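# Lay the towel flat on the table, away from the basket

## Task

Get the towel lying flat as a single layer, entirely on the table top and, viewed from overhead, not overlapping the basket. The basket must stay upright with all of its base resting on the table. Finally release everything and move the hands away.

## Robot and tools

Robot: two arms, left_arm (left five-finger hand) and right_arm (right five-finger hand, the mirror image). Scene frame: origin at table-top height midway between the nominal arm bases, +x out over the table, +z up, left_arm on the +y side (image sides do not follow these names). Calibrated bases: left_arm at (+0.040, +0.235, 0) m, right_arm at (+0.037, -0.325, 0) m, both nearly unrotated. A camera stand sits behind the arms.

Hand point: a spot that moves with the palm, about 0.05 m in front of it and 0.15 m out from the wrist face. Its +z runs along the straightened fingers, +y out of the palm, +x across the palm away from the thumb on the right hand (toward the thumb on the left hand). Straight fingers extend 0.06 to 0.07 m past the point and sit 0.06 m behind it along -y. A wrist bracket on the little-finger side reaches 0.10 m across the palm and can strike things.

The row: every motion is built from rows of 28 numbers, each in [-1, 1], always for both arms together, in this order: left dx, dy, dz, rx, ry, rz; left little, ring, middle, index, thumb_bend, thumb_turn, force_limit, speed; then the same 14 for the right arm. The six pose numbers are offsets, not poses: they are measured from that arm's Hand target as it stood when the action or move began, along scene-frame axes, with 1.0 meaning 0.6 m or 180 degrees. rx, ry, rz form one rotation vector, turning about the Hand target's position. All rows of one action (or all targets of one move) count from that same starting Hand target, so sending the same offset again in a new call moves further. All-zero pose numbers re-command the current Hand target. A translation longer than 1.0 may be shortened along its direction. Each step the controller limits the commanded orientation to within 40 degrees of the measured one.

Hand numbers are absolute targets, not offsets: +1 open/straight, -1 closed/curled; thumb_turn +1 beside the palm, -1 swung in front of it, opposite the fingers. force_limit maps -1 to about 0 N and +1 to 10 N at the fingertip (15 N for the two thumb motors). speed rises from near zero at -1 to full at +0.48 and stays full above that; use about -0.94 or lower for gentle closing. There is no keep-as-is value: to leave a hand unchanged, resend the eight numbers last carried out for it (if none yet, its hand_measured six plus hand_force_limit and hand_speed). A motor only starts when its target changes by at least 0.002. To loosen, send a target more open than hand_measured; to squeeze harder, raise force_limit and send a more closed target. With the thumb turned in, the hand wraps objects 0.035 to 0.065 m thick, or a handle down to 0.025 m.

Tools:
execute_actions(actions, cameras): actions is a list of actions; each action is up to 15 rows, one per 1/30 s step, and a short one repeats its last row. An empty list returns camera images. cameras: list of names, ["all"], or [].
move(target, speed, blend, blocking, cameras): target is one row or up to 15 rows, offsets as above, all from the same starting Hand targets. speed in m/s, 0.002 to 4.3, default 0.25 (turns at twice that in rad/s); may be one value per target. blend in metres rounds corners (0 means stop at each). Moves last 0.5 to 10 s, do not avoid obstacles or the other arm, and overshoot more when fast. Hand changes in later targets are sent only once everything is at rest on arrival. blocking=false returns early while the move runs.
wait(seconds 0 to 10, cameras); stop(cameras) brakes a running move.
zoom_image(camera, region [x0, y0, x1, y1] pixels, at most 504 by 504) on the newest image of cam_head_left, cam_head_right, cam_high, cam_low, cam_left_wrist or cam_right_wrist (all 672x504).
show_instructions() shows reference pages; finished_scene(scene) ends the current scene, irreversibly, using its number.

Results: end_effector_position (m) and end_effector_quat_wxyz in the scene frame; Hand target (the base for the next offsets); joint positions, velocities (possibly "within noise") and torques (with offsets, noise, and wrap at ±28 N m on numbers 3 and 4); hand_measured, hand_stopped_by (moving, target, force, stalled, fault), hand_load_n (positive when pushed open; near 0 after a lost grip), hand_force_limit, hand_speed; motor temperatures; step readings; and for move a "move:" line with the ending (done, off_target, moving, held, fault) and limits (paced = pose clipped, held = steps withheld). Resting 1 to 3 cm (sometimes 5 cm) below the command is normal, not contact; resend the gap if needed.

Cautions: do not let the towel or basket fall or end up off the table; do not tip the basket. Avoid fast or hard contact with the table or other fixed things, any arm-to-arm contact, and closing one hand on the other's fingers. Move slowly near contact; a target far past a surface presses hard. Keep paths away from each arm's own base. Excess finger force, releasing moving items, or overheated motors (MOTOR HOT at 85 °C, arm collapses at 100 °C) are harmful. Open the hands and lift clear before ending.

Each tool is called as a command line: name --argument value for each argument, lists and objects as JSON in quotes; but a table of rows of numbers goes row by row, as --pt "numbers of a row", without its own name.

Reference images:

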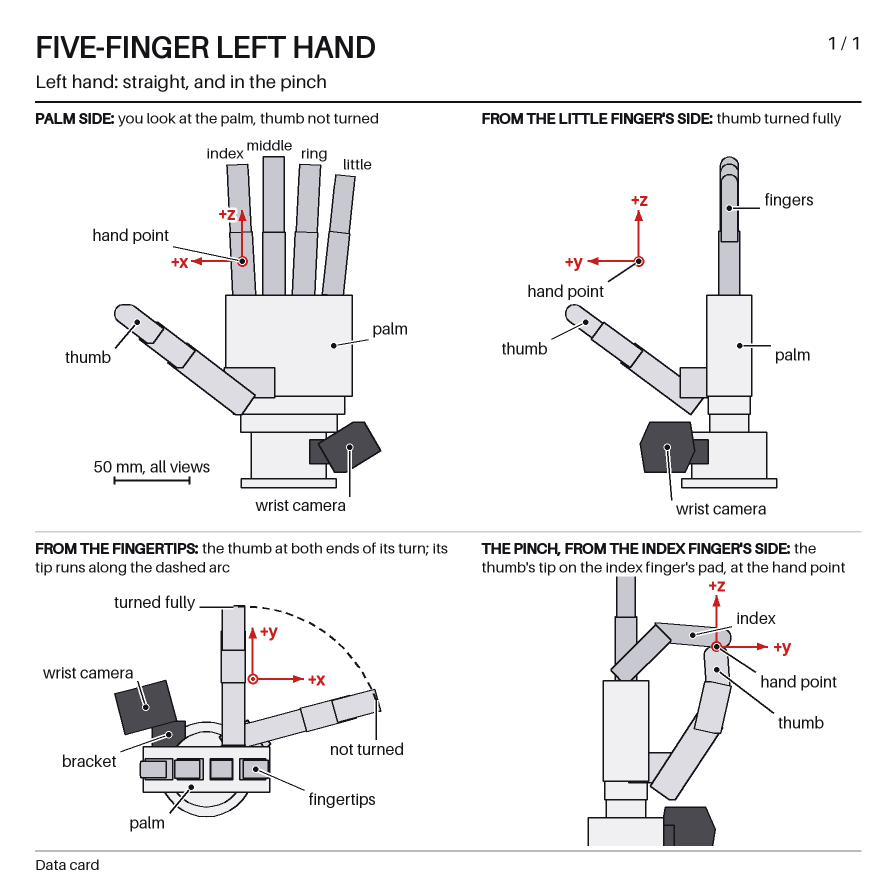

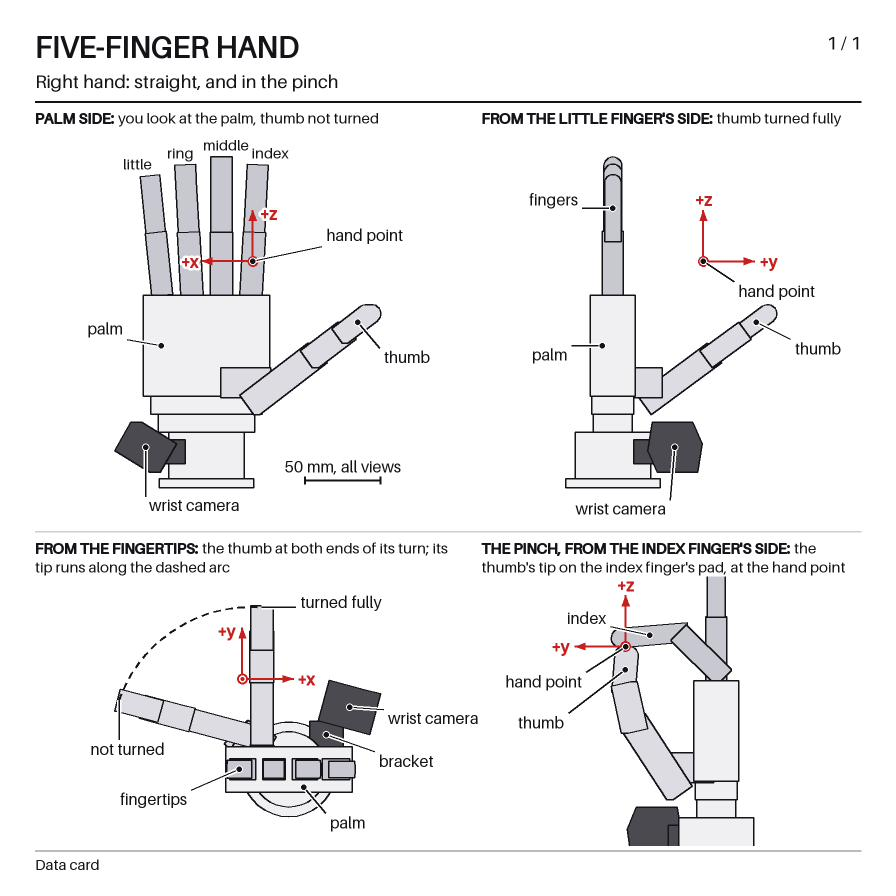

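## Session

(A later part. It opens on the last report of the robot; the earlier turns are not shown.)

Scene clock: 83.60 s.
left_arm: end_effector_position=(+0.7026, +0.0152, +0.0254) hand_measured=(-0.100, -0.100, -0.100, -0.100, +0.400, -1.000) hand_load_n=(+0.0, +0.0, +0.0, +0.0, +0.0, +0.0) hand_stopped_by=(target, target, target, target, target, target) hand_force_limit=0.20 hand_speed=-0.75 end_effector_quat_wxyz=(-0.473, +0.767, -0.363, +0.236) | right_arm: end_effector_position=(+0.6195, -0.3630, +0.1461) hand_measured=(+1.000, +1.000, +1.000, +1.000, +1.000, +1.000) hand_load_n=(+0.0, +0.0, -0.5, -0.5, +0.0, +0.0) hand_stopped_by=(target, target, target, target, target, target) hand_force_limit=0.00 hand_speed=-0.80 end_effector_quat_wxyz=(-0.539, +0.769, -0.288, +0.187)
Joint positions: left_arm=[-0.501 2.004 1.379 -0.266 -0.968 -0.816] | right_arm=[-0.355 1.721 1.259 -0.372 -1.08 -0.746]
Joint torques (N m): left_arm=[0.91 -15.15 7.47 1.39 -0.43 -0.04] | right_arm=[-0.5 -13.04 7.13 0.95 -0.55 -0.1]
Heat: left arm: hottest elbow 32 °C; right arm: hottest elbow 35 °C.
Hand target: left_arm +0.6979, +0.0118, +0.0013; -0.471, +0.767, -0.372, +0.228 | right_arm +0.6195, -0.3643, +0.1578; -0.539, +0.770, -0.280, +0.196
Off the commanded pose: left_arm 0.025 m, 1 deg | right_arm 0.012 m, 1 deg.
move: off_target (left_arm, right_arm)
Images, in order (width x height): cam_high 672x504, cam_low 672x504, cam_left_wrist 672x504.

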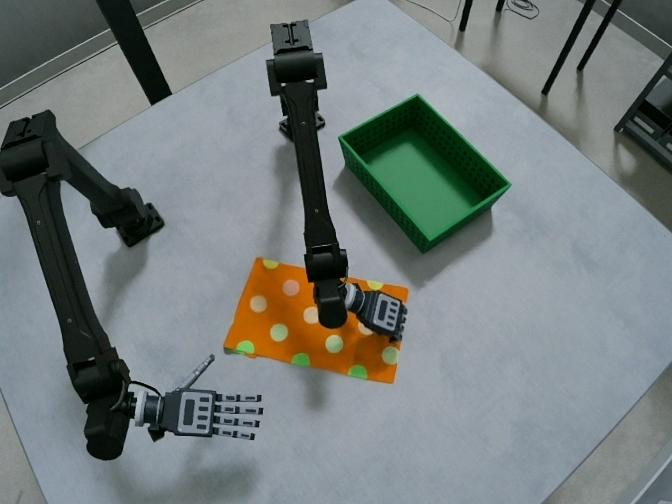

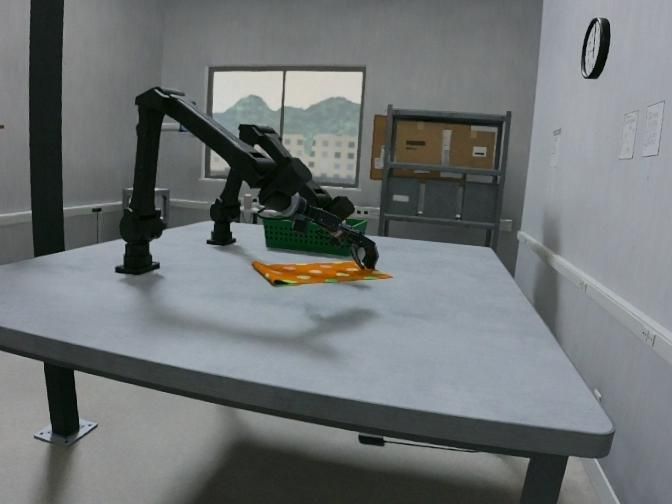

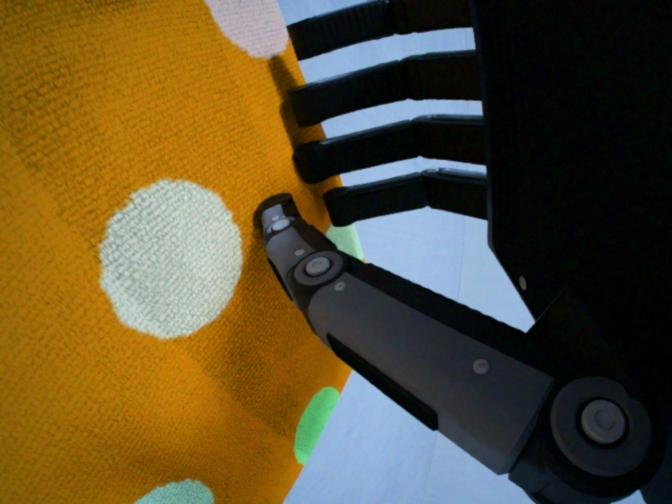

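move --target '[0.131,0.103,-0.005,0,0,0, -0.1, -0.1, -0.1, -0.1, 0.4, -1, 0.2, -0.75, 0,0,0, 0,0,0, 1, 1, 1, 1, 1, 1, 0, -0.8]' --speed 0.08 --cameras '["cam_left_wrist", "cam_high", "cam_low", "cam_right_wrist"]'

Scene clock: 86.17 s.
left_arm: end_effector_position=(+0.7684, +0.0671, +0.0244) hand_measured=(-0.100, -0.100, -0.100, -0.100, +0.400, -1.000) hand_load_n=(+0.0, +0.0, -2.0, +0.5, +0.0, +0.0) hand_stopped_by=(target, target, target, target, target, target) hand_force_limit=0.20 hand_speed=-0.75 end_effector_quat_wxyz=(-0.471, +0.766, -0.364, +0.242) | right_arm: end_effector_position=(+0.6195, -0.3630, +0.1461) hand_measured=(+1.000, +1.000, +1.000, +1.000, +1.000, +1.000) hand_load_n=(-0.5, +0.0, +0.0, +0.0, +0.0, -0.5) hand_stopped_by=(target, target, target, target, target, target) hand_force_limit=0.00 hand_speed=-0.80 end_effector_quat_wxyz=(-0.539, +0.769, -0.288, +0.187)
Joint positions: left_arm=[-0.378 2.077 1.479 -0.159 -0.877 -0.658] | right_arm=[-0.355 1.721 1.259 -0.372 -1.08 -0.746]
Joint torques (N m): left_arm=[1.9 -15.97 10.93 1.07 -0.17 0.11] | right_arm=[-0.5 -13.16 7.12 0.95 -0.55 -0.1]
Heat: left arm: hottest elbow 33 °C; right arm: hottest elbow 35 °C.
Hand target: left_arm +0.7765, +0.0737, -0.0018; -0.471, +0.767, -0.372, +0.228 | right_arm +0.6195, -0.3643, +0.1578; -0.539, +0.770, -0.280, +0.196
Off the commanded pose: left_arm 0.028 m, 2 deg | right_arm 0.012 m, 1 deg.
move: off_target (left_arm, right_arm)
Images, in order (width x height): cam_high 672x504, cam_low 672x504, cam_left_wrist 672x504, cam_right_wrist 672x504.

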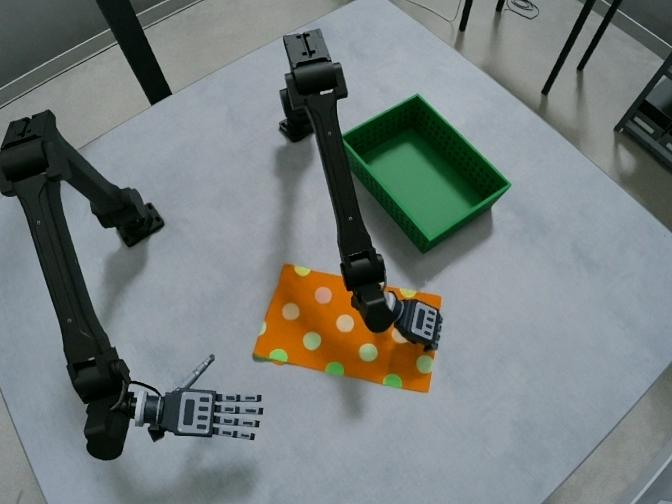

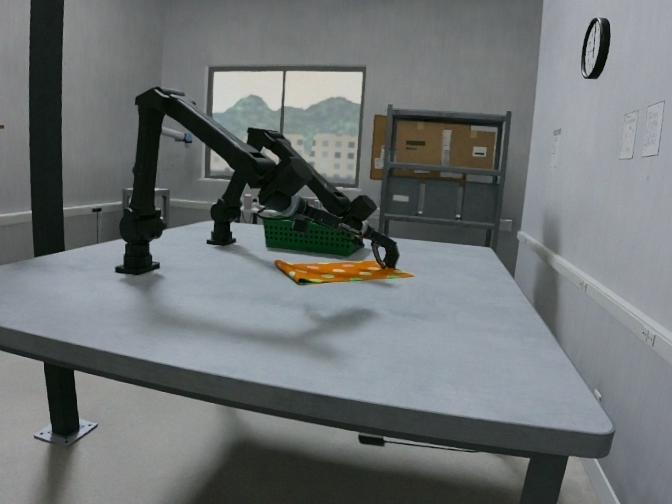

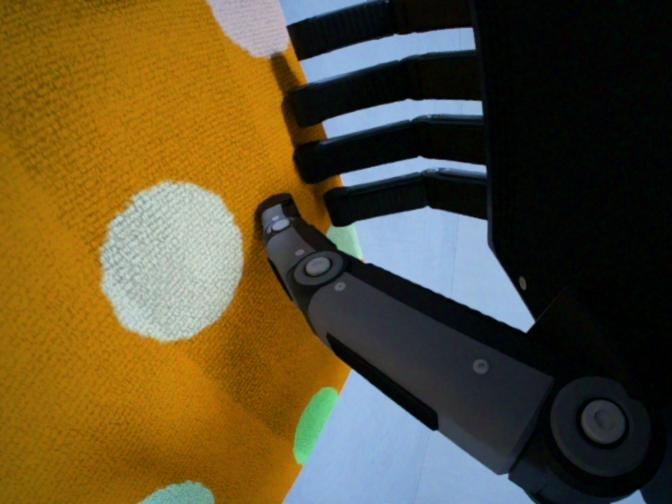

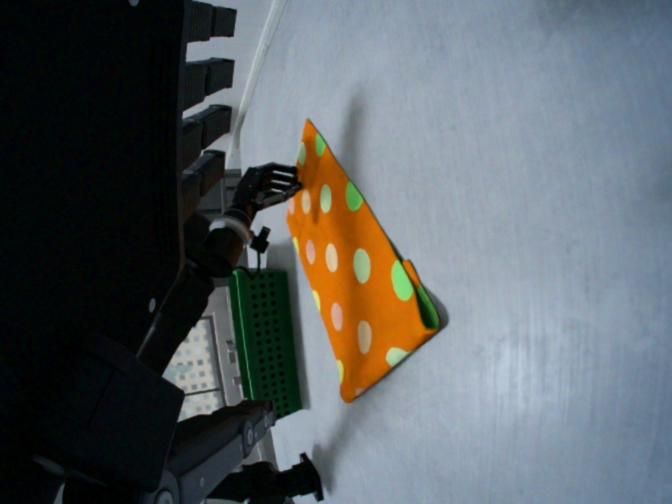

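zoom_image --camera "cam_right_wrist" --region '[290, 220, 460, 420]'

zoom_image --camera "cam_high" --region '[230, 240, 460, 410]'

zoom_image --camera "cam_low" --region '[250, 220, 440, 300]'

Scaled by 2.520 from the camera's 672x504 image, which has a finer 960x720 frame.

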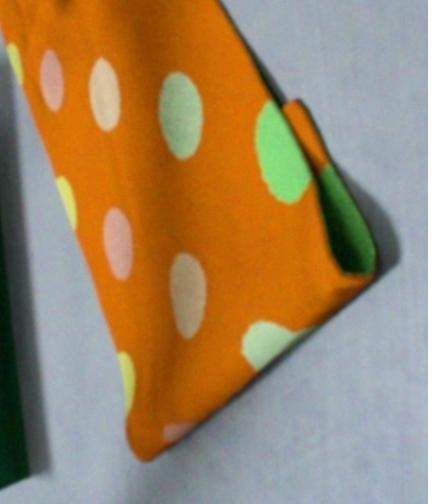

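Scaled by 2.191 from the camera's 672x504 image, which has a finer 960x720 frame.

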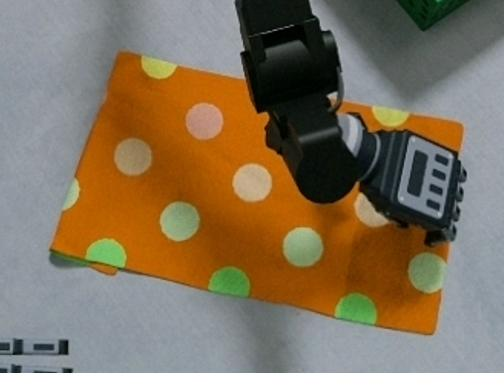

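Scaled by 2.653 from the camera's 672x504 image, which has a finer 960x720 frame.

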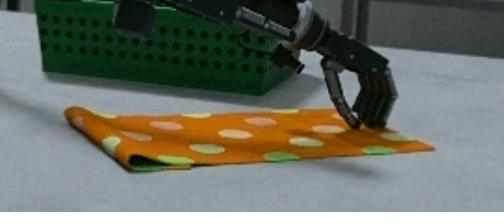

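move --target '[0.131,0.103,0,0,0,0, -0.1, -0.1, -0.1, -0.1, 0.4, -1, 0.2, -0.75, 0,0,0, 0,0,0, 1, 1, 1, 1, 1, 1, 0, -0.8]' --speed 0.1 --cameras '["cam_high", "cam_low", "cam_right_wrist"]'

zoom_image --camera "cam_right_wrist" --region '[270, 180, 440, 380]'

zoom_image --camera "cam_high" --region '[260, 240, 490, 410]'

Scene clock: 89.43 s.
left_arm: end_effector_position=(+0.8489, +0.1279, +0.0265) hand_measured=(-0.100, -0.100, -0.100, -0.100, +0.400, -1.000) hand_load_n=(+0.0, +0.0, -1.0, +0.0, +0.0, +0.5) hand_stopped_by=(target, target, target, target, target, target) hand_force_limit=0.20 hand_speed=-0.75 end_effector_quat_wxyz=(-0.473, +0.765, -0.363, +0.245) | right_arm: end_effector_position=(+0.6195, -0.3630, +0.1461) hand_measured=(+1.000, +1.000, +1.000, +1.000, +1.000, +1.000) hand_load_n=(+0.0, +0.0, +0.0, +0.0, +0.0, -0.5) hand_stopped_by=(target, target, target, target, target, target) hand_force_limit=0.00 hand_speed=-0.80 end_effector_quat_wxyz=(-0.539, +0.769, -0.288, +0.187)
Joint positions: left_arm=[-0.254 2.201 1.688 -0.144 -0.785 -0.534] | right_arm=[-0.355 1.721 1.259 -0.372 -1.08 -0.746]
Joint torques (N m): left_arm=[2.2 -16.85 12.11 0.69 -0.12 0.11] | right_arm=[-0.56 -13.1 7.12 0.94 -0.55 -0.1]
Heat: left arm: hottest elbow 33 °C; right arm: hottest elbow 34 °C.
Hand target: left_arm +0.8552, +0.1354, -0.0016; -0.471, +0.767, -0.371, +0.228 | right_arm +0.6195, -0.3643, +0.1578; -0.539, +0.770, -0.280, +0.196
Off the commanded pose: left_arm 0.030 m, 2 deg | right_arm 0.012 m, 1 deg.
move: off_target (left_arm, right_arm)
Images, in order (width x height): cam_high 672x504, cam_low 672x504, cam_right_wrist 672x504.

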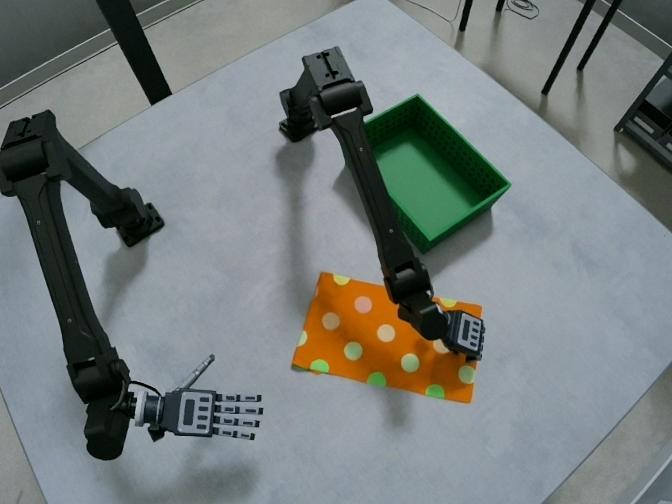

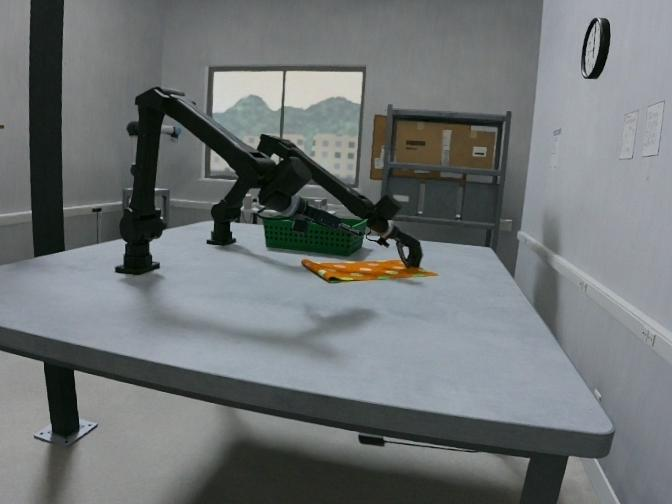

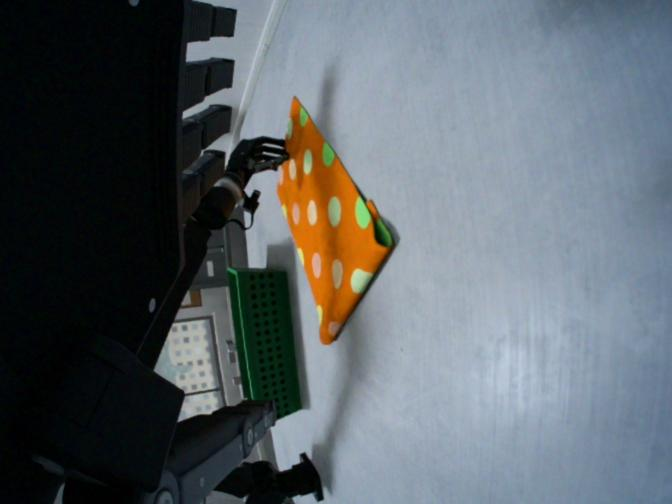

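Scaled by 2.520 from the camera's 672x504 image, which has a finer 960x720 frame.

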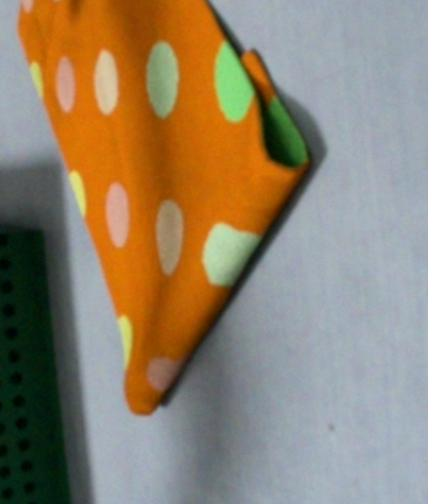

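Scaled by 2.191 from the camera's 672x504 image, which has a finer 960x720 frame.

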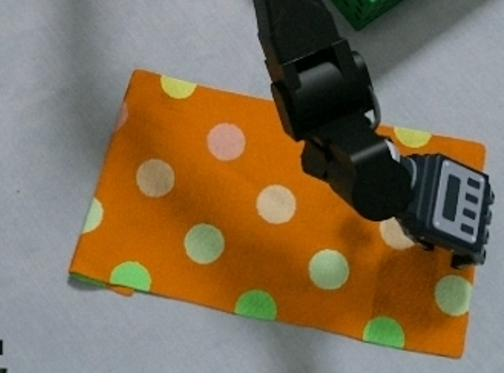

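move --target '[0.131,0.103,0,0,0,0, -0.1, -0.1, -0.1, -0.1, 0.4, -1, 0.2, -0.75, 0,0,0, 0,0,0, 1, 1, 1, 1, 1, 1, 0, -0.8]' --speed 0.1 --cameras '["cam_high", "cam_head_right", "cam_right_wrist"]'

zoom_image --camera "cam_right_wrist" --region '[250, 140, 420, 340]'

zoom_image --camera "cam_high" --region '[300, 250, 530, 420]'

Scene clock: 92.17 s.
left_arm: end_effector_position=(+0.9286, +0.1881, +0.0287) hand_measured=(-0.100, -0.100, -0.100, -0.100, +0.400, -1.000) hand_load_n=(+0.0, +0.0, -1.0, +0.0, +0.0, +0.0) hand_stopped_by=(target, target, target, target, target, target) hand_force_limit=0.20 hand_speed=-0.75 end_effector_quat_wxyz=(-0.474, +0.764, -0.363, +0.245) | right_arm: end_effector_position=(+0.6195, -0.3630, +0.1461) hand_measured=(+1.000, +1.000, +1.000, +1.000, +1.000, +1.000) hand_load_n=(+0.0, +0.0, +0.0, -0.5, +0.0, +0.0) hand_stopped_by=(target, target, target, target, target, target) hand_force_limit=0.00 hand_speed=-0.80 end_effector_quat_wxyz=(-0.539, +0.769, -0.288, +0.187)
Joint positions: left_arm=[-0.151 2.369 1.998 -0.229 -0.702 -0.448] | right_arm=[-0.355 1.721 1.259 -0.372 -1.08 -0.746]
Joint torques (N m): left_arm=[2.67 -19.6 12.94 0.85 -0.12 0.08] | right_arm=[-0.5 -13.04 7.12 0.95 -0.55 -0.1]
Heat: left arm: hottest elbow 33 °C; right arm: hottest elbow 34 °C.
Hand target: left_arm +0.9338, +0.1974, -0.0016; -0.471, +0.767, -0.371, +0.228 | right_arm +0.6195, -0.3643, +0.1578; -0.539, +0.770, -0.280, +0.196
Off the commanded pose: left_arm 0.032 m, 2 deg | right_arm 0.012 m, 1 deg.
move: off_target (left_arm, right_arm)
Images, in order (width x height): cam_head_right 672x504, cam_high 672x504, cam_right_wrist 672x504.

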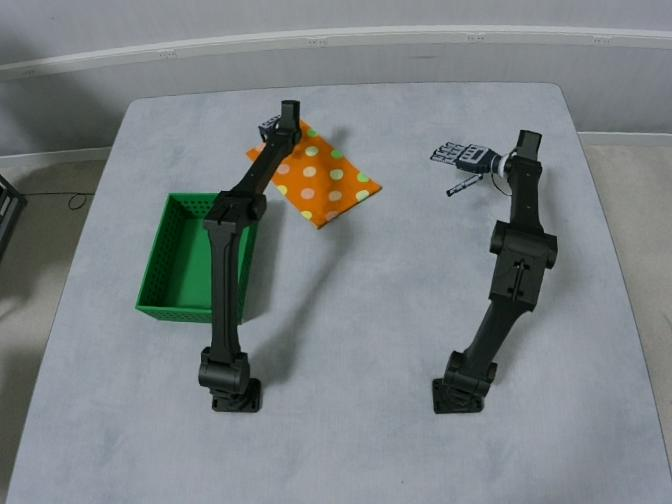

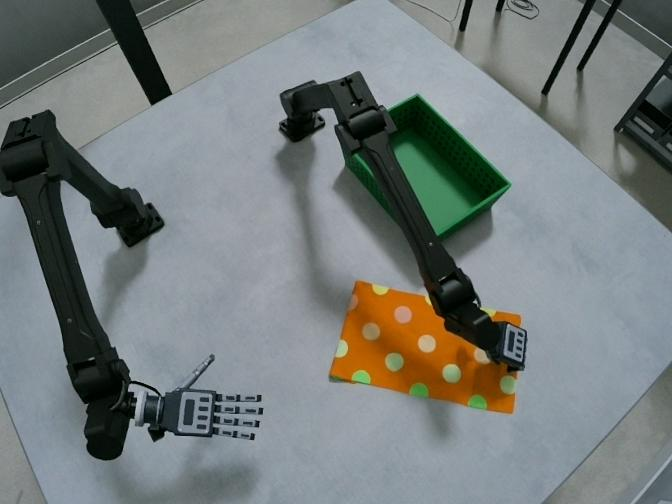

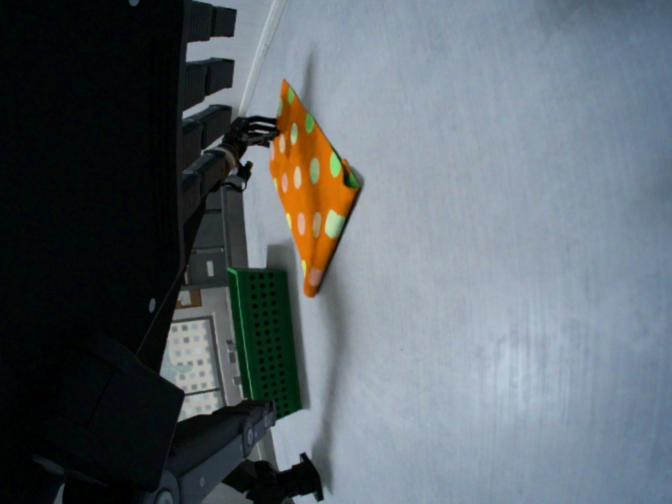

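Scaled by 2.520 from the camera's 672x504 image, which has a finer 960x720 frame.

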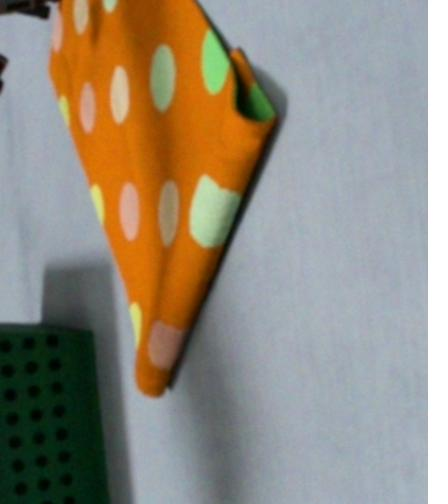

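Scaled by 2.191 from the camera's 672x504 image, which has a finer 960x720 frame.

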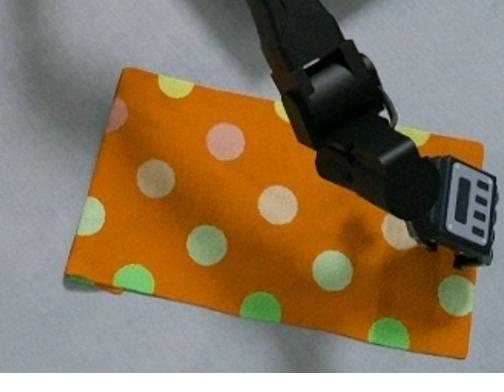

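move --target '[0.12,0.095,0,0,0,0, -0.1, -0.1, -0.1, -0.1, 0.4, -1, 0.2, -0.75, 0,0,0, 0,0,0, 1, 1, 1, 1, 1, 1, 0, -0.8]' --speed 0.3 --cameras '["cam_high", "cam_head_right", "cam_right_wrist"]'

zoom_image --camera "cam_high" --region '[340, 260, 570, 430]'

zoom_image --camera "cam_right_wrist" --region '[250, 120, 400, 290]'

Scene clock: 110.67 s.
left_arm: end_effector_position=(+1.0032, +0.2584, +0.0310) hand_measured=(-0.100, -0.100, -0.100, -0.100, +0.400, -1.000) hand_load_n=(+0.0, +0.0, -1.0, +0.0, +0.0, +0.0) hand_stopped_by=(target, target, target, target, target, target) hand_force_limit=0.20 hand_speed=-0.75 end_effector_quat_wxyz=(-0.476, +0.765, -0.361, +0.241) | right_arm: end_effector_position=(+0.6195, -0.3630, +0.1461) hand_measured=(+1.000, +1.000, +1.000, +1.000, +1.000, +1.000) hand_load_n=(+0.0, +0.0, +0.0, +0.0, +0.0, +0.0) hand_stopped_by=(target, target, target, target, target, target) hand_force_limit=0.00 hand_speed=-0.80 end_effector_quat_wxyz=(-0.539, +0.769, -0.288, +0.187)
Joint positions: left_arm=[-0.055 2.625 2.492 -0.43 -0.63 -0.384] | right_arm=[-0.355 1.721 1.259 -0.372 -1.08 -0.746]
Joint torques (N m): left_arm=[0.85 -21.6 13.89 0.72 -0.27 0.06] | right_arm=[-0.5 -13.1 7.12 0.95 -0.55 -0.1]
Heat: left arm: hottest elbow 34 °C; right arm: hottest elbow 34 °C.
Hand target: left_arm +1.0057, +0.2542, -0.0019; -0.471, +0.767, -0.372, +0.228 | right_arm +0.6195, -0.3643, +0.1578; -0.539, +0.770, -0.280, +0.196
Off the commanded pose: left_arm 0.033 m, 2 deg | right_arm 0.012 m, 1 deg.
move: off_target (left_arm, right_arm)
Images, in order (width x height): cam_head_right 672x504, cam_high 672x504, cam_right_wrist 672x504.

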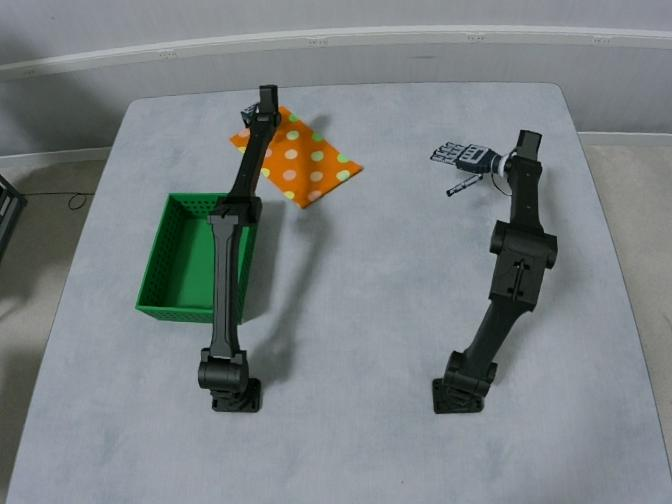

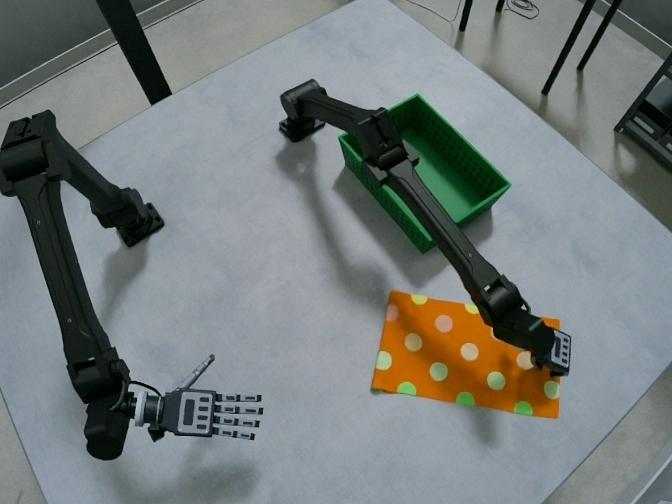

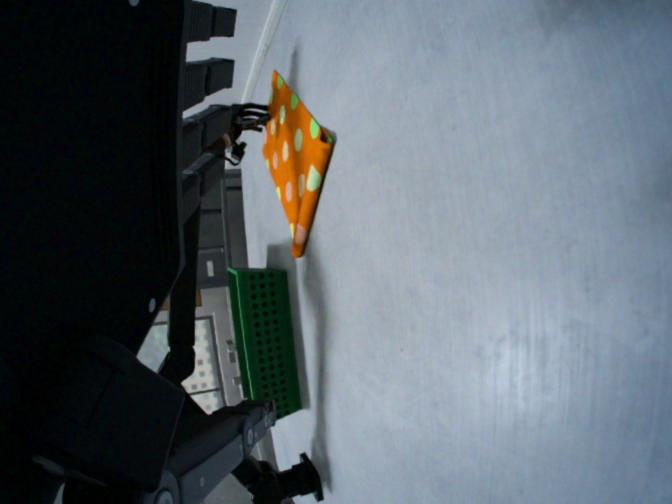

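Scaled by 2.191 from the camera's 672x504 image, which has a finer 960x720 frame.

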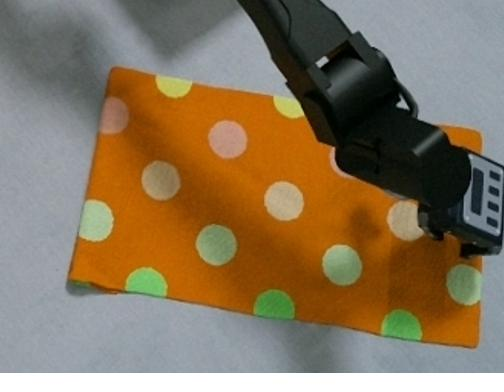

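Scaled by 2.965 from the camera's 672x504 image, which has a finer 960x720 frame.

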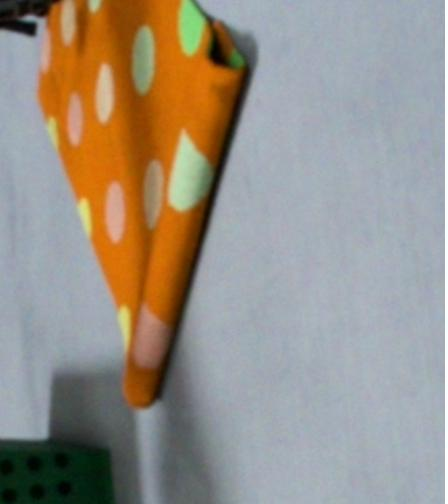

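move --target '[-0.131,-0.103,0,0,0,0, -0.1, -0.1, -0.1, -0.1, 0.4, -1, 0.2, -0.75, 0,0,0, 0,0,0, 1, 1, 1, 1, 1, 1, 0, -0.8]' --speed 0.25 --cameras '["cam_high", "cam_low"]'

zoom_image --camera "cam_high" --region '[300, 250, 530, 420]'

Scene clock: 113.13 s.
left_arm: end_effector_position=(+0.9349, +0.1938, +0.0271) hand_measured=(-0.100, -0.100, -0.100, -0.100, +0.400, -1.000) hand_load_n=(+0.0, +0.0, -0.5, +0.0, +0.0, +0.0) hand_stopped_by=(target, target, target, target, target, target) hand_force_limit=0.20 hand_speed=-0.75 end_effector_quat_wxyz=(-0.477, +0.763, -0.362, +0.241) | right_arm: end_effector_position=(+0.6195, -0.3630, +0.1461) hand_measured=(+1.000, +1.000, +1.000, +1.000, +1.000, +1.000) hand_load_n=(+0.0, +0.0, +0.0, +0.0, +0.0, +0.0) hand_stopped_by=(target, target, target, target, target, target) hand_force_limit=0.00 hand_speed=-0.80 end_effector_quat_wxyz=(-0.539, +0.769, -0.288, +0.187)
Joint positions: left_arm=[-0.145 2.39 2.032 -0.24 -0.706 -0.44] | right_arm=[-0.355 1.721 1.259 -0.372 -1.08 -0.746]
Joint torques (N m): left_arm=[1.32 -22.12 7.88 1.33 -0.21 -0.06] | right_arm=[-0.44 -13.1 7.12 0.95 -0.55 -0.1]
Heat: left arm: hottest elbow 34 °C; right arm: hottest elbow 34 °C.
Hand target: left_arm +0.9271, +0.1925, -0.0019; -0.471, +0.767, -0.372, +0.228 | right_arm +0.6195, -0.3643, +0.1578; -0.539, +0.770, -0.280, +0.196
Off the commanded pose: left_arm 0.030 m, 2 deg | right_arm 0.012 m, 1 deg.
move: off_target (left_arm, right_arm)
Images, in order (width x height): cam_high 672x504, cam_low 672x504.

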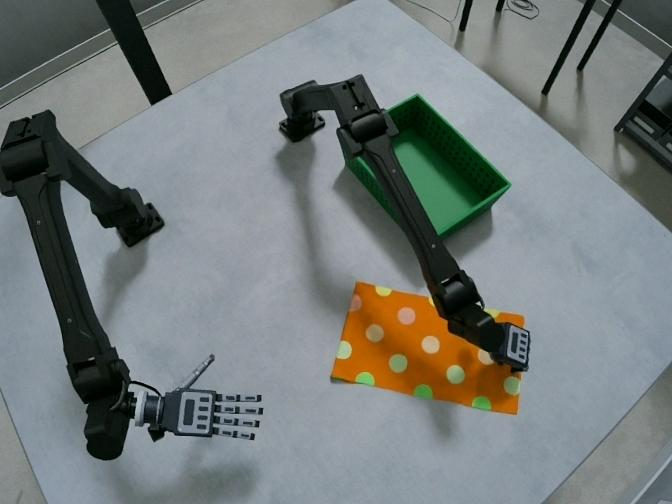

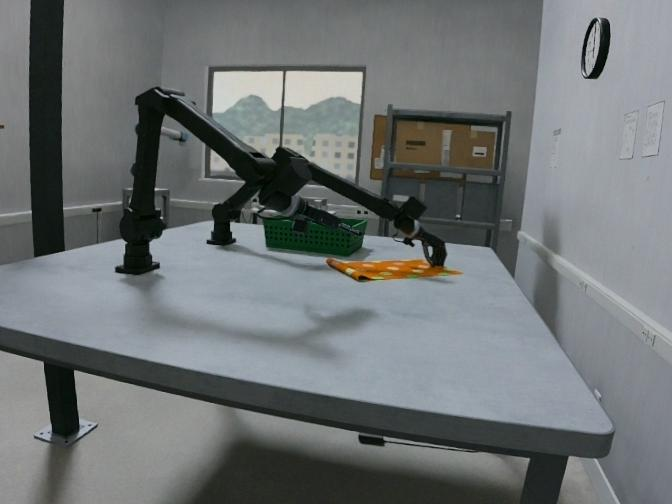

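Scaled by 2.191 from the camera's 672x504 image, which has a finer 960x720 frame.

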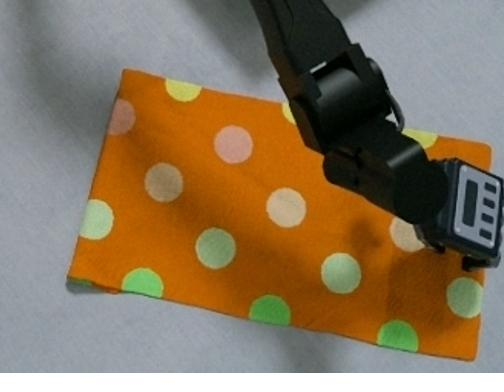

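move --pt "-0.327 -0.258 0 0 0 0 -0.1 -0.1 -0.1 -0.1 0.4 -1 0.2 -0.75 0 0 0 0 0 0 1 1 1 1 1 1 0 -0.8" --pt "0.105 0.083 0 0 0 0 -0.1 -0.1 -0.1 -0.1 0.4 -1 0.2 -0.75 0 0 0 0 0 0 1 1 1 1 1 1 0 -0.8" --speed 0.25 --cameras '["cam_high", "cam_low"]'

zoom_image --camera "cam_high" --region '[330, 260, 560, 430]'

Scene clock: 118.77 s.
left_arm: end_effector_position=(+0.9870, +0.2422, +0.0305) hand_measured=(-0.100, -0.100, -0.100, -0.100, +0.400, -1.000) hand_load_n=(-0.5, +0.0, -1.0, +0.0, +0.0, +0.0) hand_stopped_by=(target, target, target, target, target, target) hand_force_limit=0.20 hand_speed=-0.75 end_effector_quat_wxyz=(-0.475, +0.764, -0.363, +0.242) | right_arm: end_effector_position=(+0.6195, -0.3630, +0.1461) hand_measured=(+1.000, +1.000, +1.000, +1.000, +1.000, +1.000) hand_load_n=(+0.5, +0.0, +0.0, +0.0, +0.0, -0.5) hand_stopped_by=(target, target, target, target, target, target) hand_force_limit=0.00 hand_speed=-0.80 end_effector_quat_wxyz=(-0.539, +0.769, -0.288, +0.187)
Joint positions: left_arm=[-0.075 2.55 2.346 -0.366 -0.644 -0.396] | right_arm=[-0.355 1.721 1.259 -0.372 -1.08 -0.746]
Joint torques (N m): left_arm=[1.14 -21.6 13.6 0.9 -0.34 0.08] | right_arm=[-0.56 -13.1 7.12 0.96 -0.55 -0.11]
Motor temperatures (°C): left_arm=[26 29 34 26 25 25] | right_arm=[23 29 34 22 28 25]
Heat: left arm: hottest elbow 34 °C; right arm: hottest elbow 34 °C.
Hand target: left_arm +0.9902, +0.2422, -0.0018; -0.471, +0.767, -0.372, +0.228 | right_arm +0.6195, -0.3643, +0.1578; -0.539, +0.770, -0.280, +0.196
Off the commanded pose: left_arm 0.033 m, 2 deg | right_arm 0.012 m, 1 deg.
move: off_target (left_arm, right_arm)
Images, in order (width x height): cam_high 672x504, cam_low 672x504.

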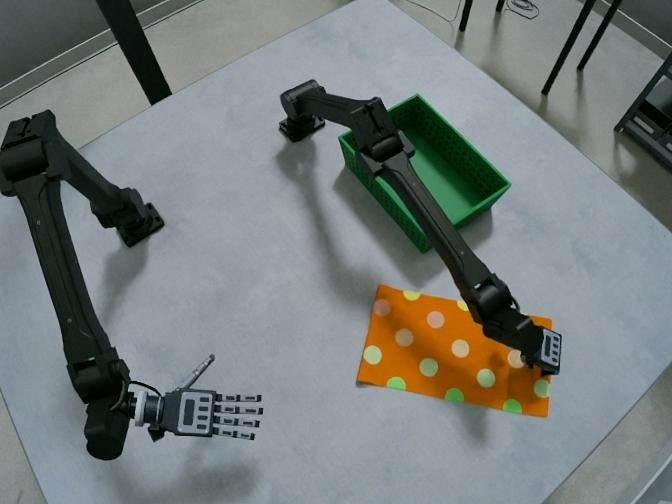

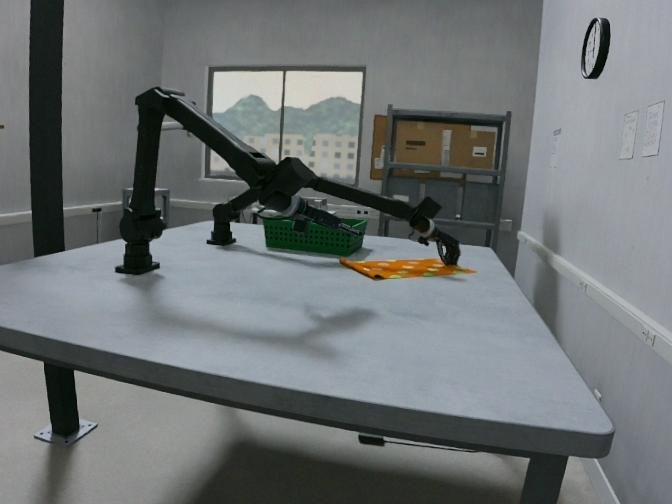

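Scaled by 2.191 from the camera's 672x504 image, which has a finer 960x720 frame.

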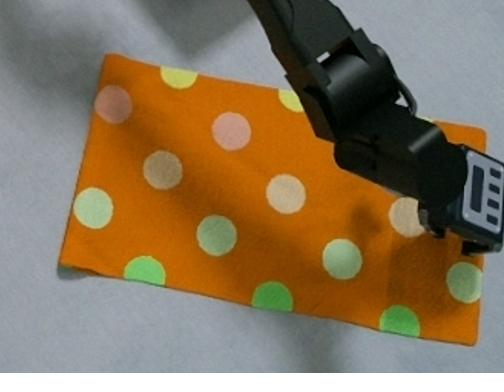

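move --pt "-0.43 -0.34 0 0 0 0 -0.1 -0.1 -0.1 -0.1 0.4 -1 0.2 -0.75 0 0 0 0 0 0 1 1 1 1 1 1 0 -0.8" --pt "0.0 0.0 0 0 0 0 -0.1 -0.1 -0.1 -0.1 0.4 -1 0.2 -0.75 0 0 0 0 0 0 1 1 1 1 1 1 0 -0.8" --speed 0.28 --cameras '["cam_high", "cam_low"]'

zoom_image --camera "cam_high" --region '[330, 260, 560, 430]'

zoom_image --camera "cam_low" --region '[300, 220, 500, 300]'

Scene clock: 123.90 s.
left_arm: end_effector_position=(+0.9870, +0.2415, +0.0304) hand_measured=(-0.100, -0.100, -0.100, -0.100, +0.400, -1.000) hand_load_n=(+0.0, +0.0, -1.0, +0.0, +0.0, +0.0) hand_stopped_by=(target, target, target, target, target, target) hand_force_limit=0.20 hand_speed=-0.75 end_effector_quat_wxyz=(-0.475, +0.764, -0.363, +0.242) | right_arm: end_effector_position=(+0.6195, -0.3630, +0.1461) hand_measured=(+1.000, +1.000, +1.000, +1.000, +1.000, +1.000) hand_load_n=(+0.0, +0.0, +0.0, +0.0, +0.0, +0.0) hand_stopped_by=(target, target, target, target, target, target) hand_force_limit=0.00 hand_speed=-0.80 end_effector_quat_wxyz=(-0.539, +0.769, -0.288, +0.187)
Joint positions: left_arm=[-0.076 2.55 2.346 -0.367 -0.644 -0.396] | right_arm=[-0.355 1.721 1.259 -0.372 -1.08 -0.746]
Joint torques (N m): left_arm=[1.32 -21.48 13.74 0.7 -0.3 0.06] | right_arm=[-0.38 -13.16 7.12 0.95 -0.55 -0.1]
Heat: left arm: hottest elbow 34 °C; right arm: hottest elbow 34 °C.
Hand target: left_arm +0.9901, +0.2421, -0.0019; -0.471, +0.767, -0.372, +0.228 | right_arm +0.6195, -0.3643, +0.1578; -0.539, +0.770, -0.280, +0.196
Off the commanded pose: left_arm 0.032 m, 2 deg | right_arm 0.012 m, 1 deg.
move: off_target (left_arm, right_arm)
Images, in order (width x height): cam_high 672x504, cam_low 672x504.

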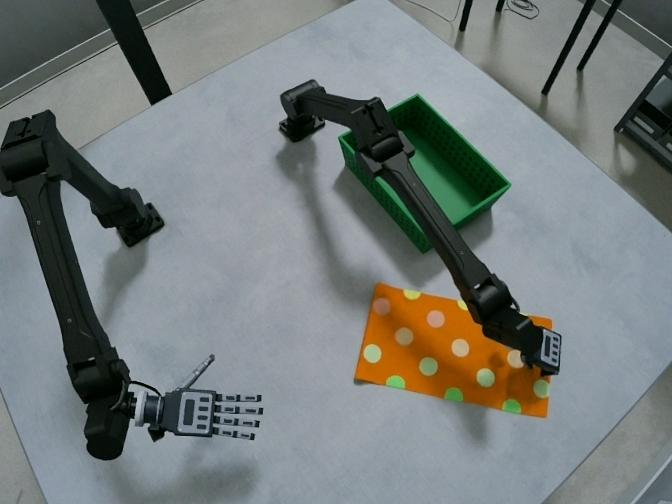

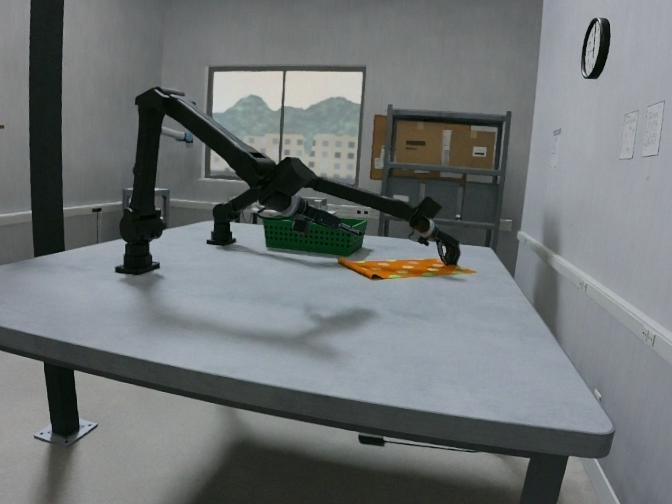

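Scaled by 2.191 from the camera's 672x504 image, which has a finer 960x720 frame.

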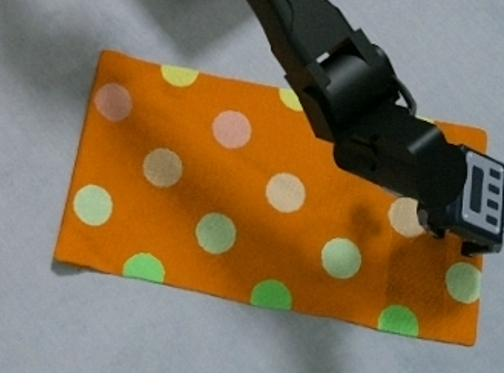

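Scaled by 2.520 from the camera's 672x504 image, which has a finer 960x720 frame.

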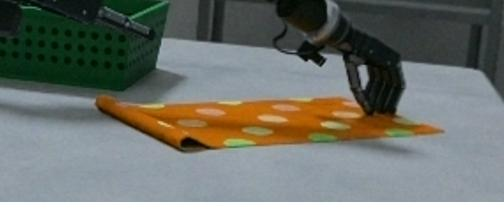

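move --pt "-0.6 -0.475 0 0 0 0 -0.1 -0.1 -0.1 -0.1 0.4 -1 0.2 -0.75 0 0 0 0 0 0 1 1 1 1 1 1 0 -0.8" --pt "0.0 0.0 0 0 0 0 -0.1 -0.1 -0.1 -0.1 0.4 -1 0.2 -0.75 0 0 0 0 0 0 1 1 1 1 1 1 0 -0.8" --speed 0.35 --cameras '["cam_high", "cam_low"]'

zoom_image --camera "cam_high" --region '[330, 260, 560, 430]'

zoom_image --camera "cam_low" --region '[300, 220, 500, 300]'

Scene clock: 129.93 s.
left_arm: end_effector_position=(+0.9867, +0.2506, +0.0304) hand_measured=(-0.100, -0.100, -0.100, -0.100, +0.400, -1.000) hand_load_n=(+0.0, +0.0, -1.0, +0.0, +0.0, +0.0) hand_stopped_by=(target, target, target, target, target, target) hand_force_limit=0.20 hand_speed=-0.75 end_effector_quat_wxyz=(-0.476, +0.766, -0.360, +0.239) | right_arm: end_effector_position=(+0.6195, -0.3630, +0.1461) hand_measured=(+1.000, +1.000, +1.000, +1.000, +1.000, +1.000) hand_load_n=(+0.0, +0.0, +0.0, +0.0, -0.5, -0.5) hand_stopped_by=(target, target, target, target, target, target) hand_force_limit=0.00 hand_speed=-0.80 end_effector_quat_wxyz=(-0.539, +0.769, -0.288, +0.187)
Joint positions: left_arm=[-0.067 2.55 2.345 -0.366 -0.644 -0.393] | right_arm=[-0.355 1.721 1.259 -0.372 -1.08 -0.746]
Joint torques (N m): left_arm=[0.44 -21.3 13.67 0.73 -0.3 0.06] | right_arm=[-0.5 -12.98 7.12 0.95 -0.55 -0.1]
Heat: left arm: hottest elbow 34 °C; right arm: hottest elbow 34 °C.
Hand target: left_arm +0.9902, +0.2423, -0.0018; -0.471, +0.767, -0.372, +0.228 | right_arm +0.6195, -0.3643, +0.1578; -0.539, +0.770, -0.280, +0.196
Off the commanded pose: left_arm 0.034 m, 2 deg | right_arm 0.012 m, 1 deg.
move: off_target (left_arm, right_arm)
Images, in order (width x height): cam_high 672x504, cam_low 672x504.

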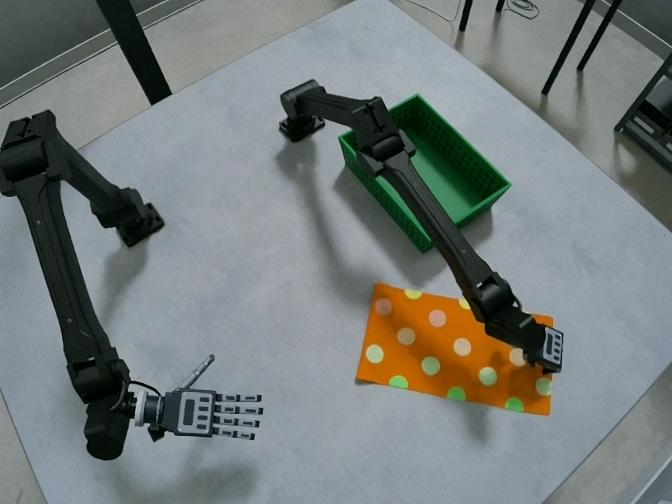

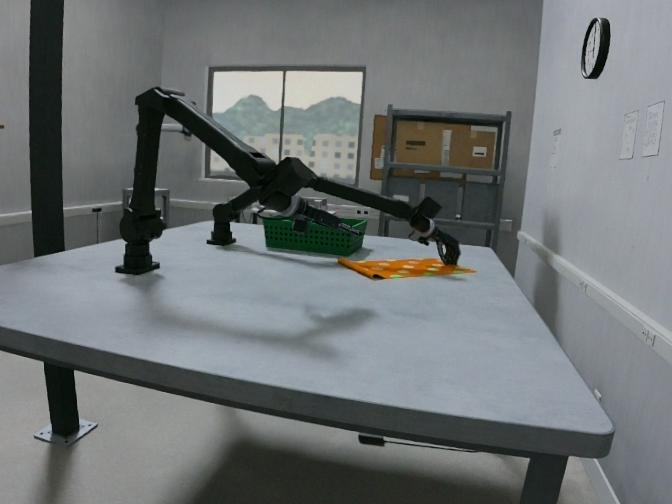

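Scaled by 2.191 from the camera's 672x504 image, which has a finer 960x720 frame.

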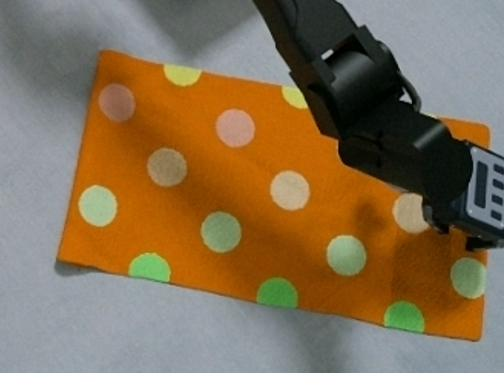

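Scaled by 2.520 from the camera's 672x504 image, which has a finer 960x720 frame.

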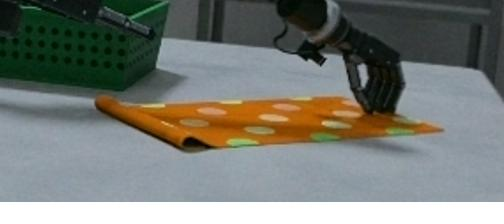

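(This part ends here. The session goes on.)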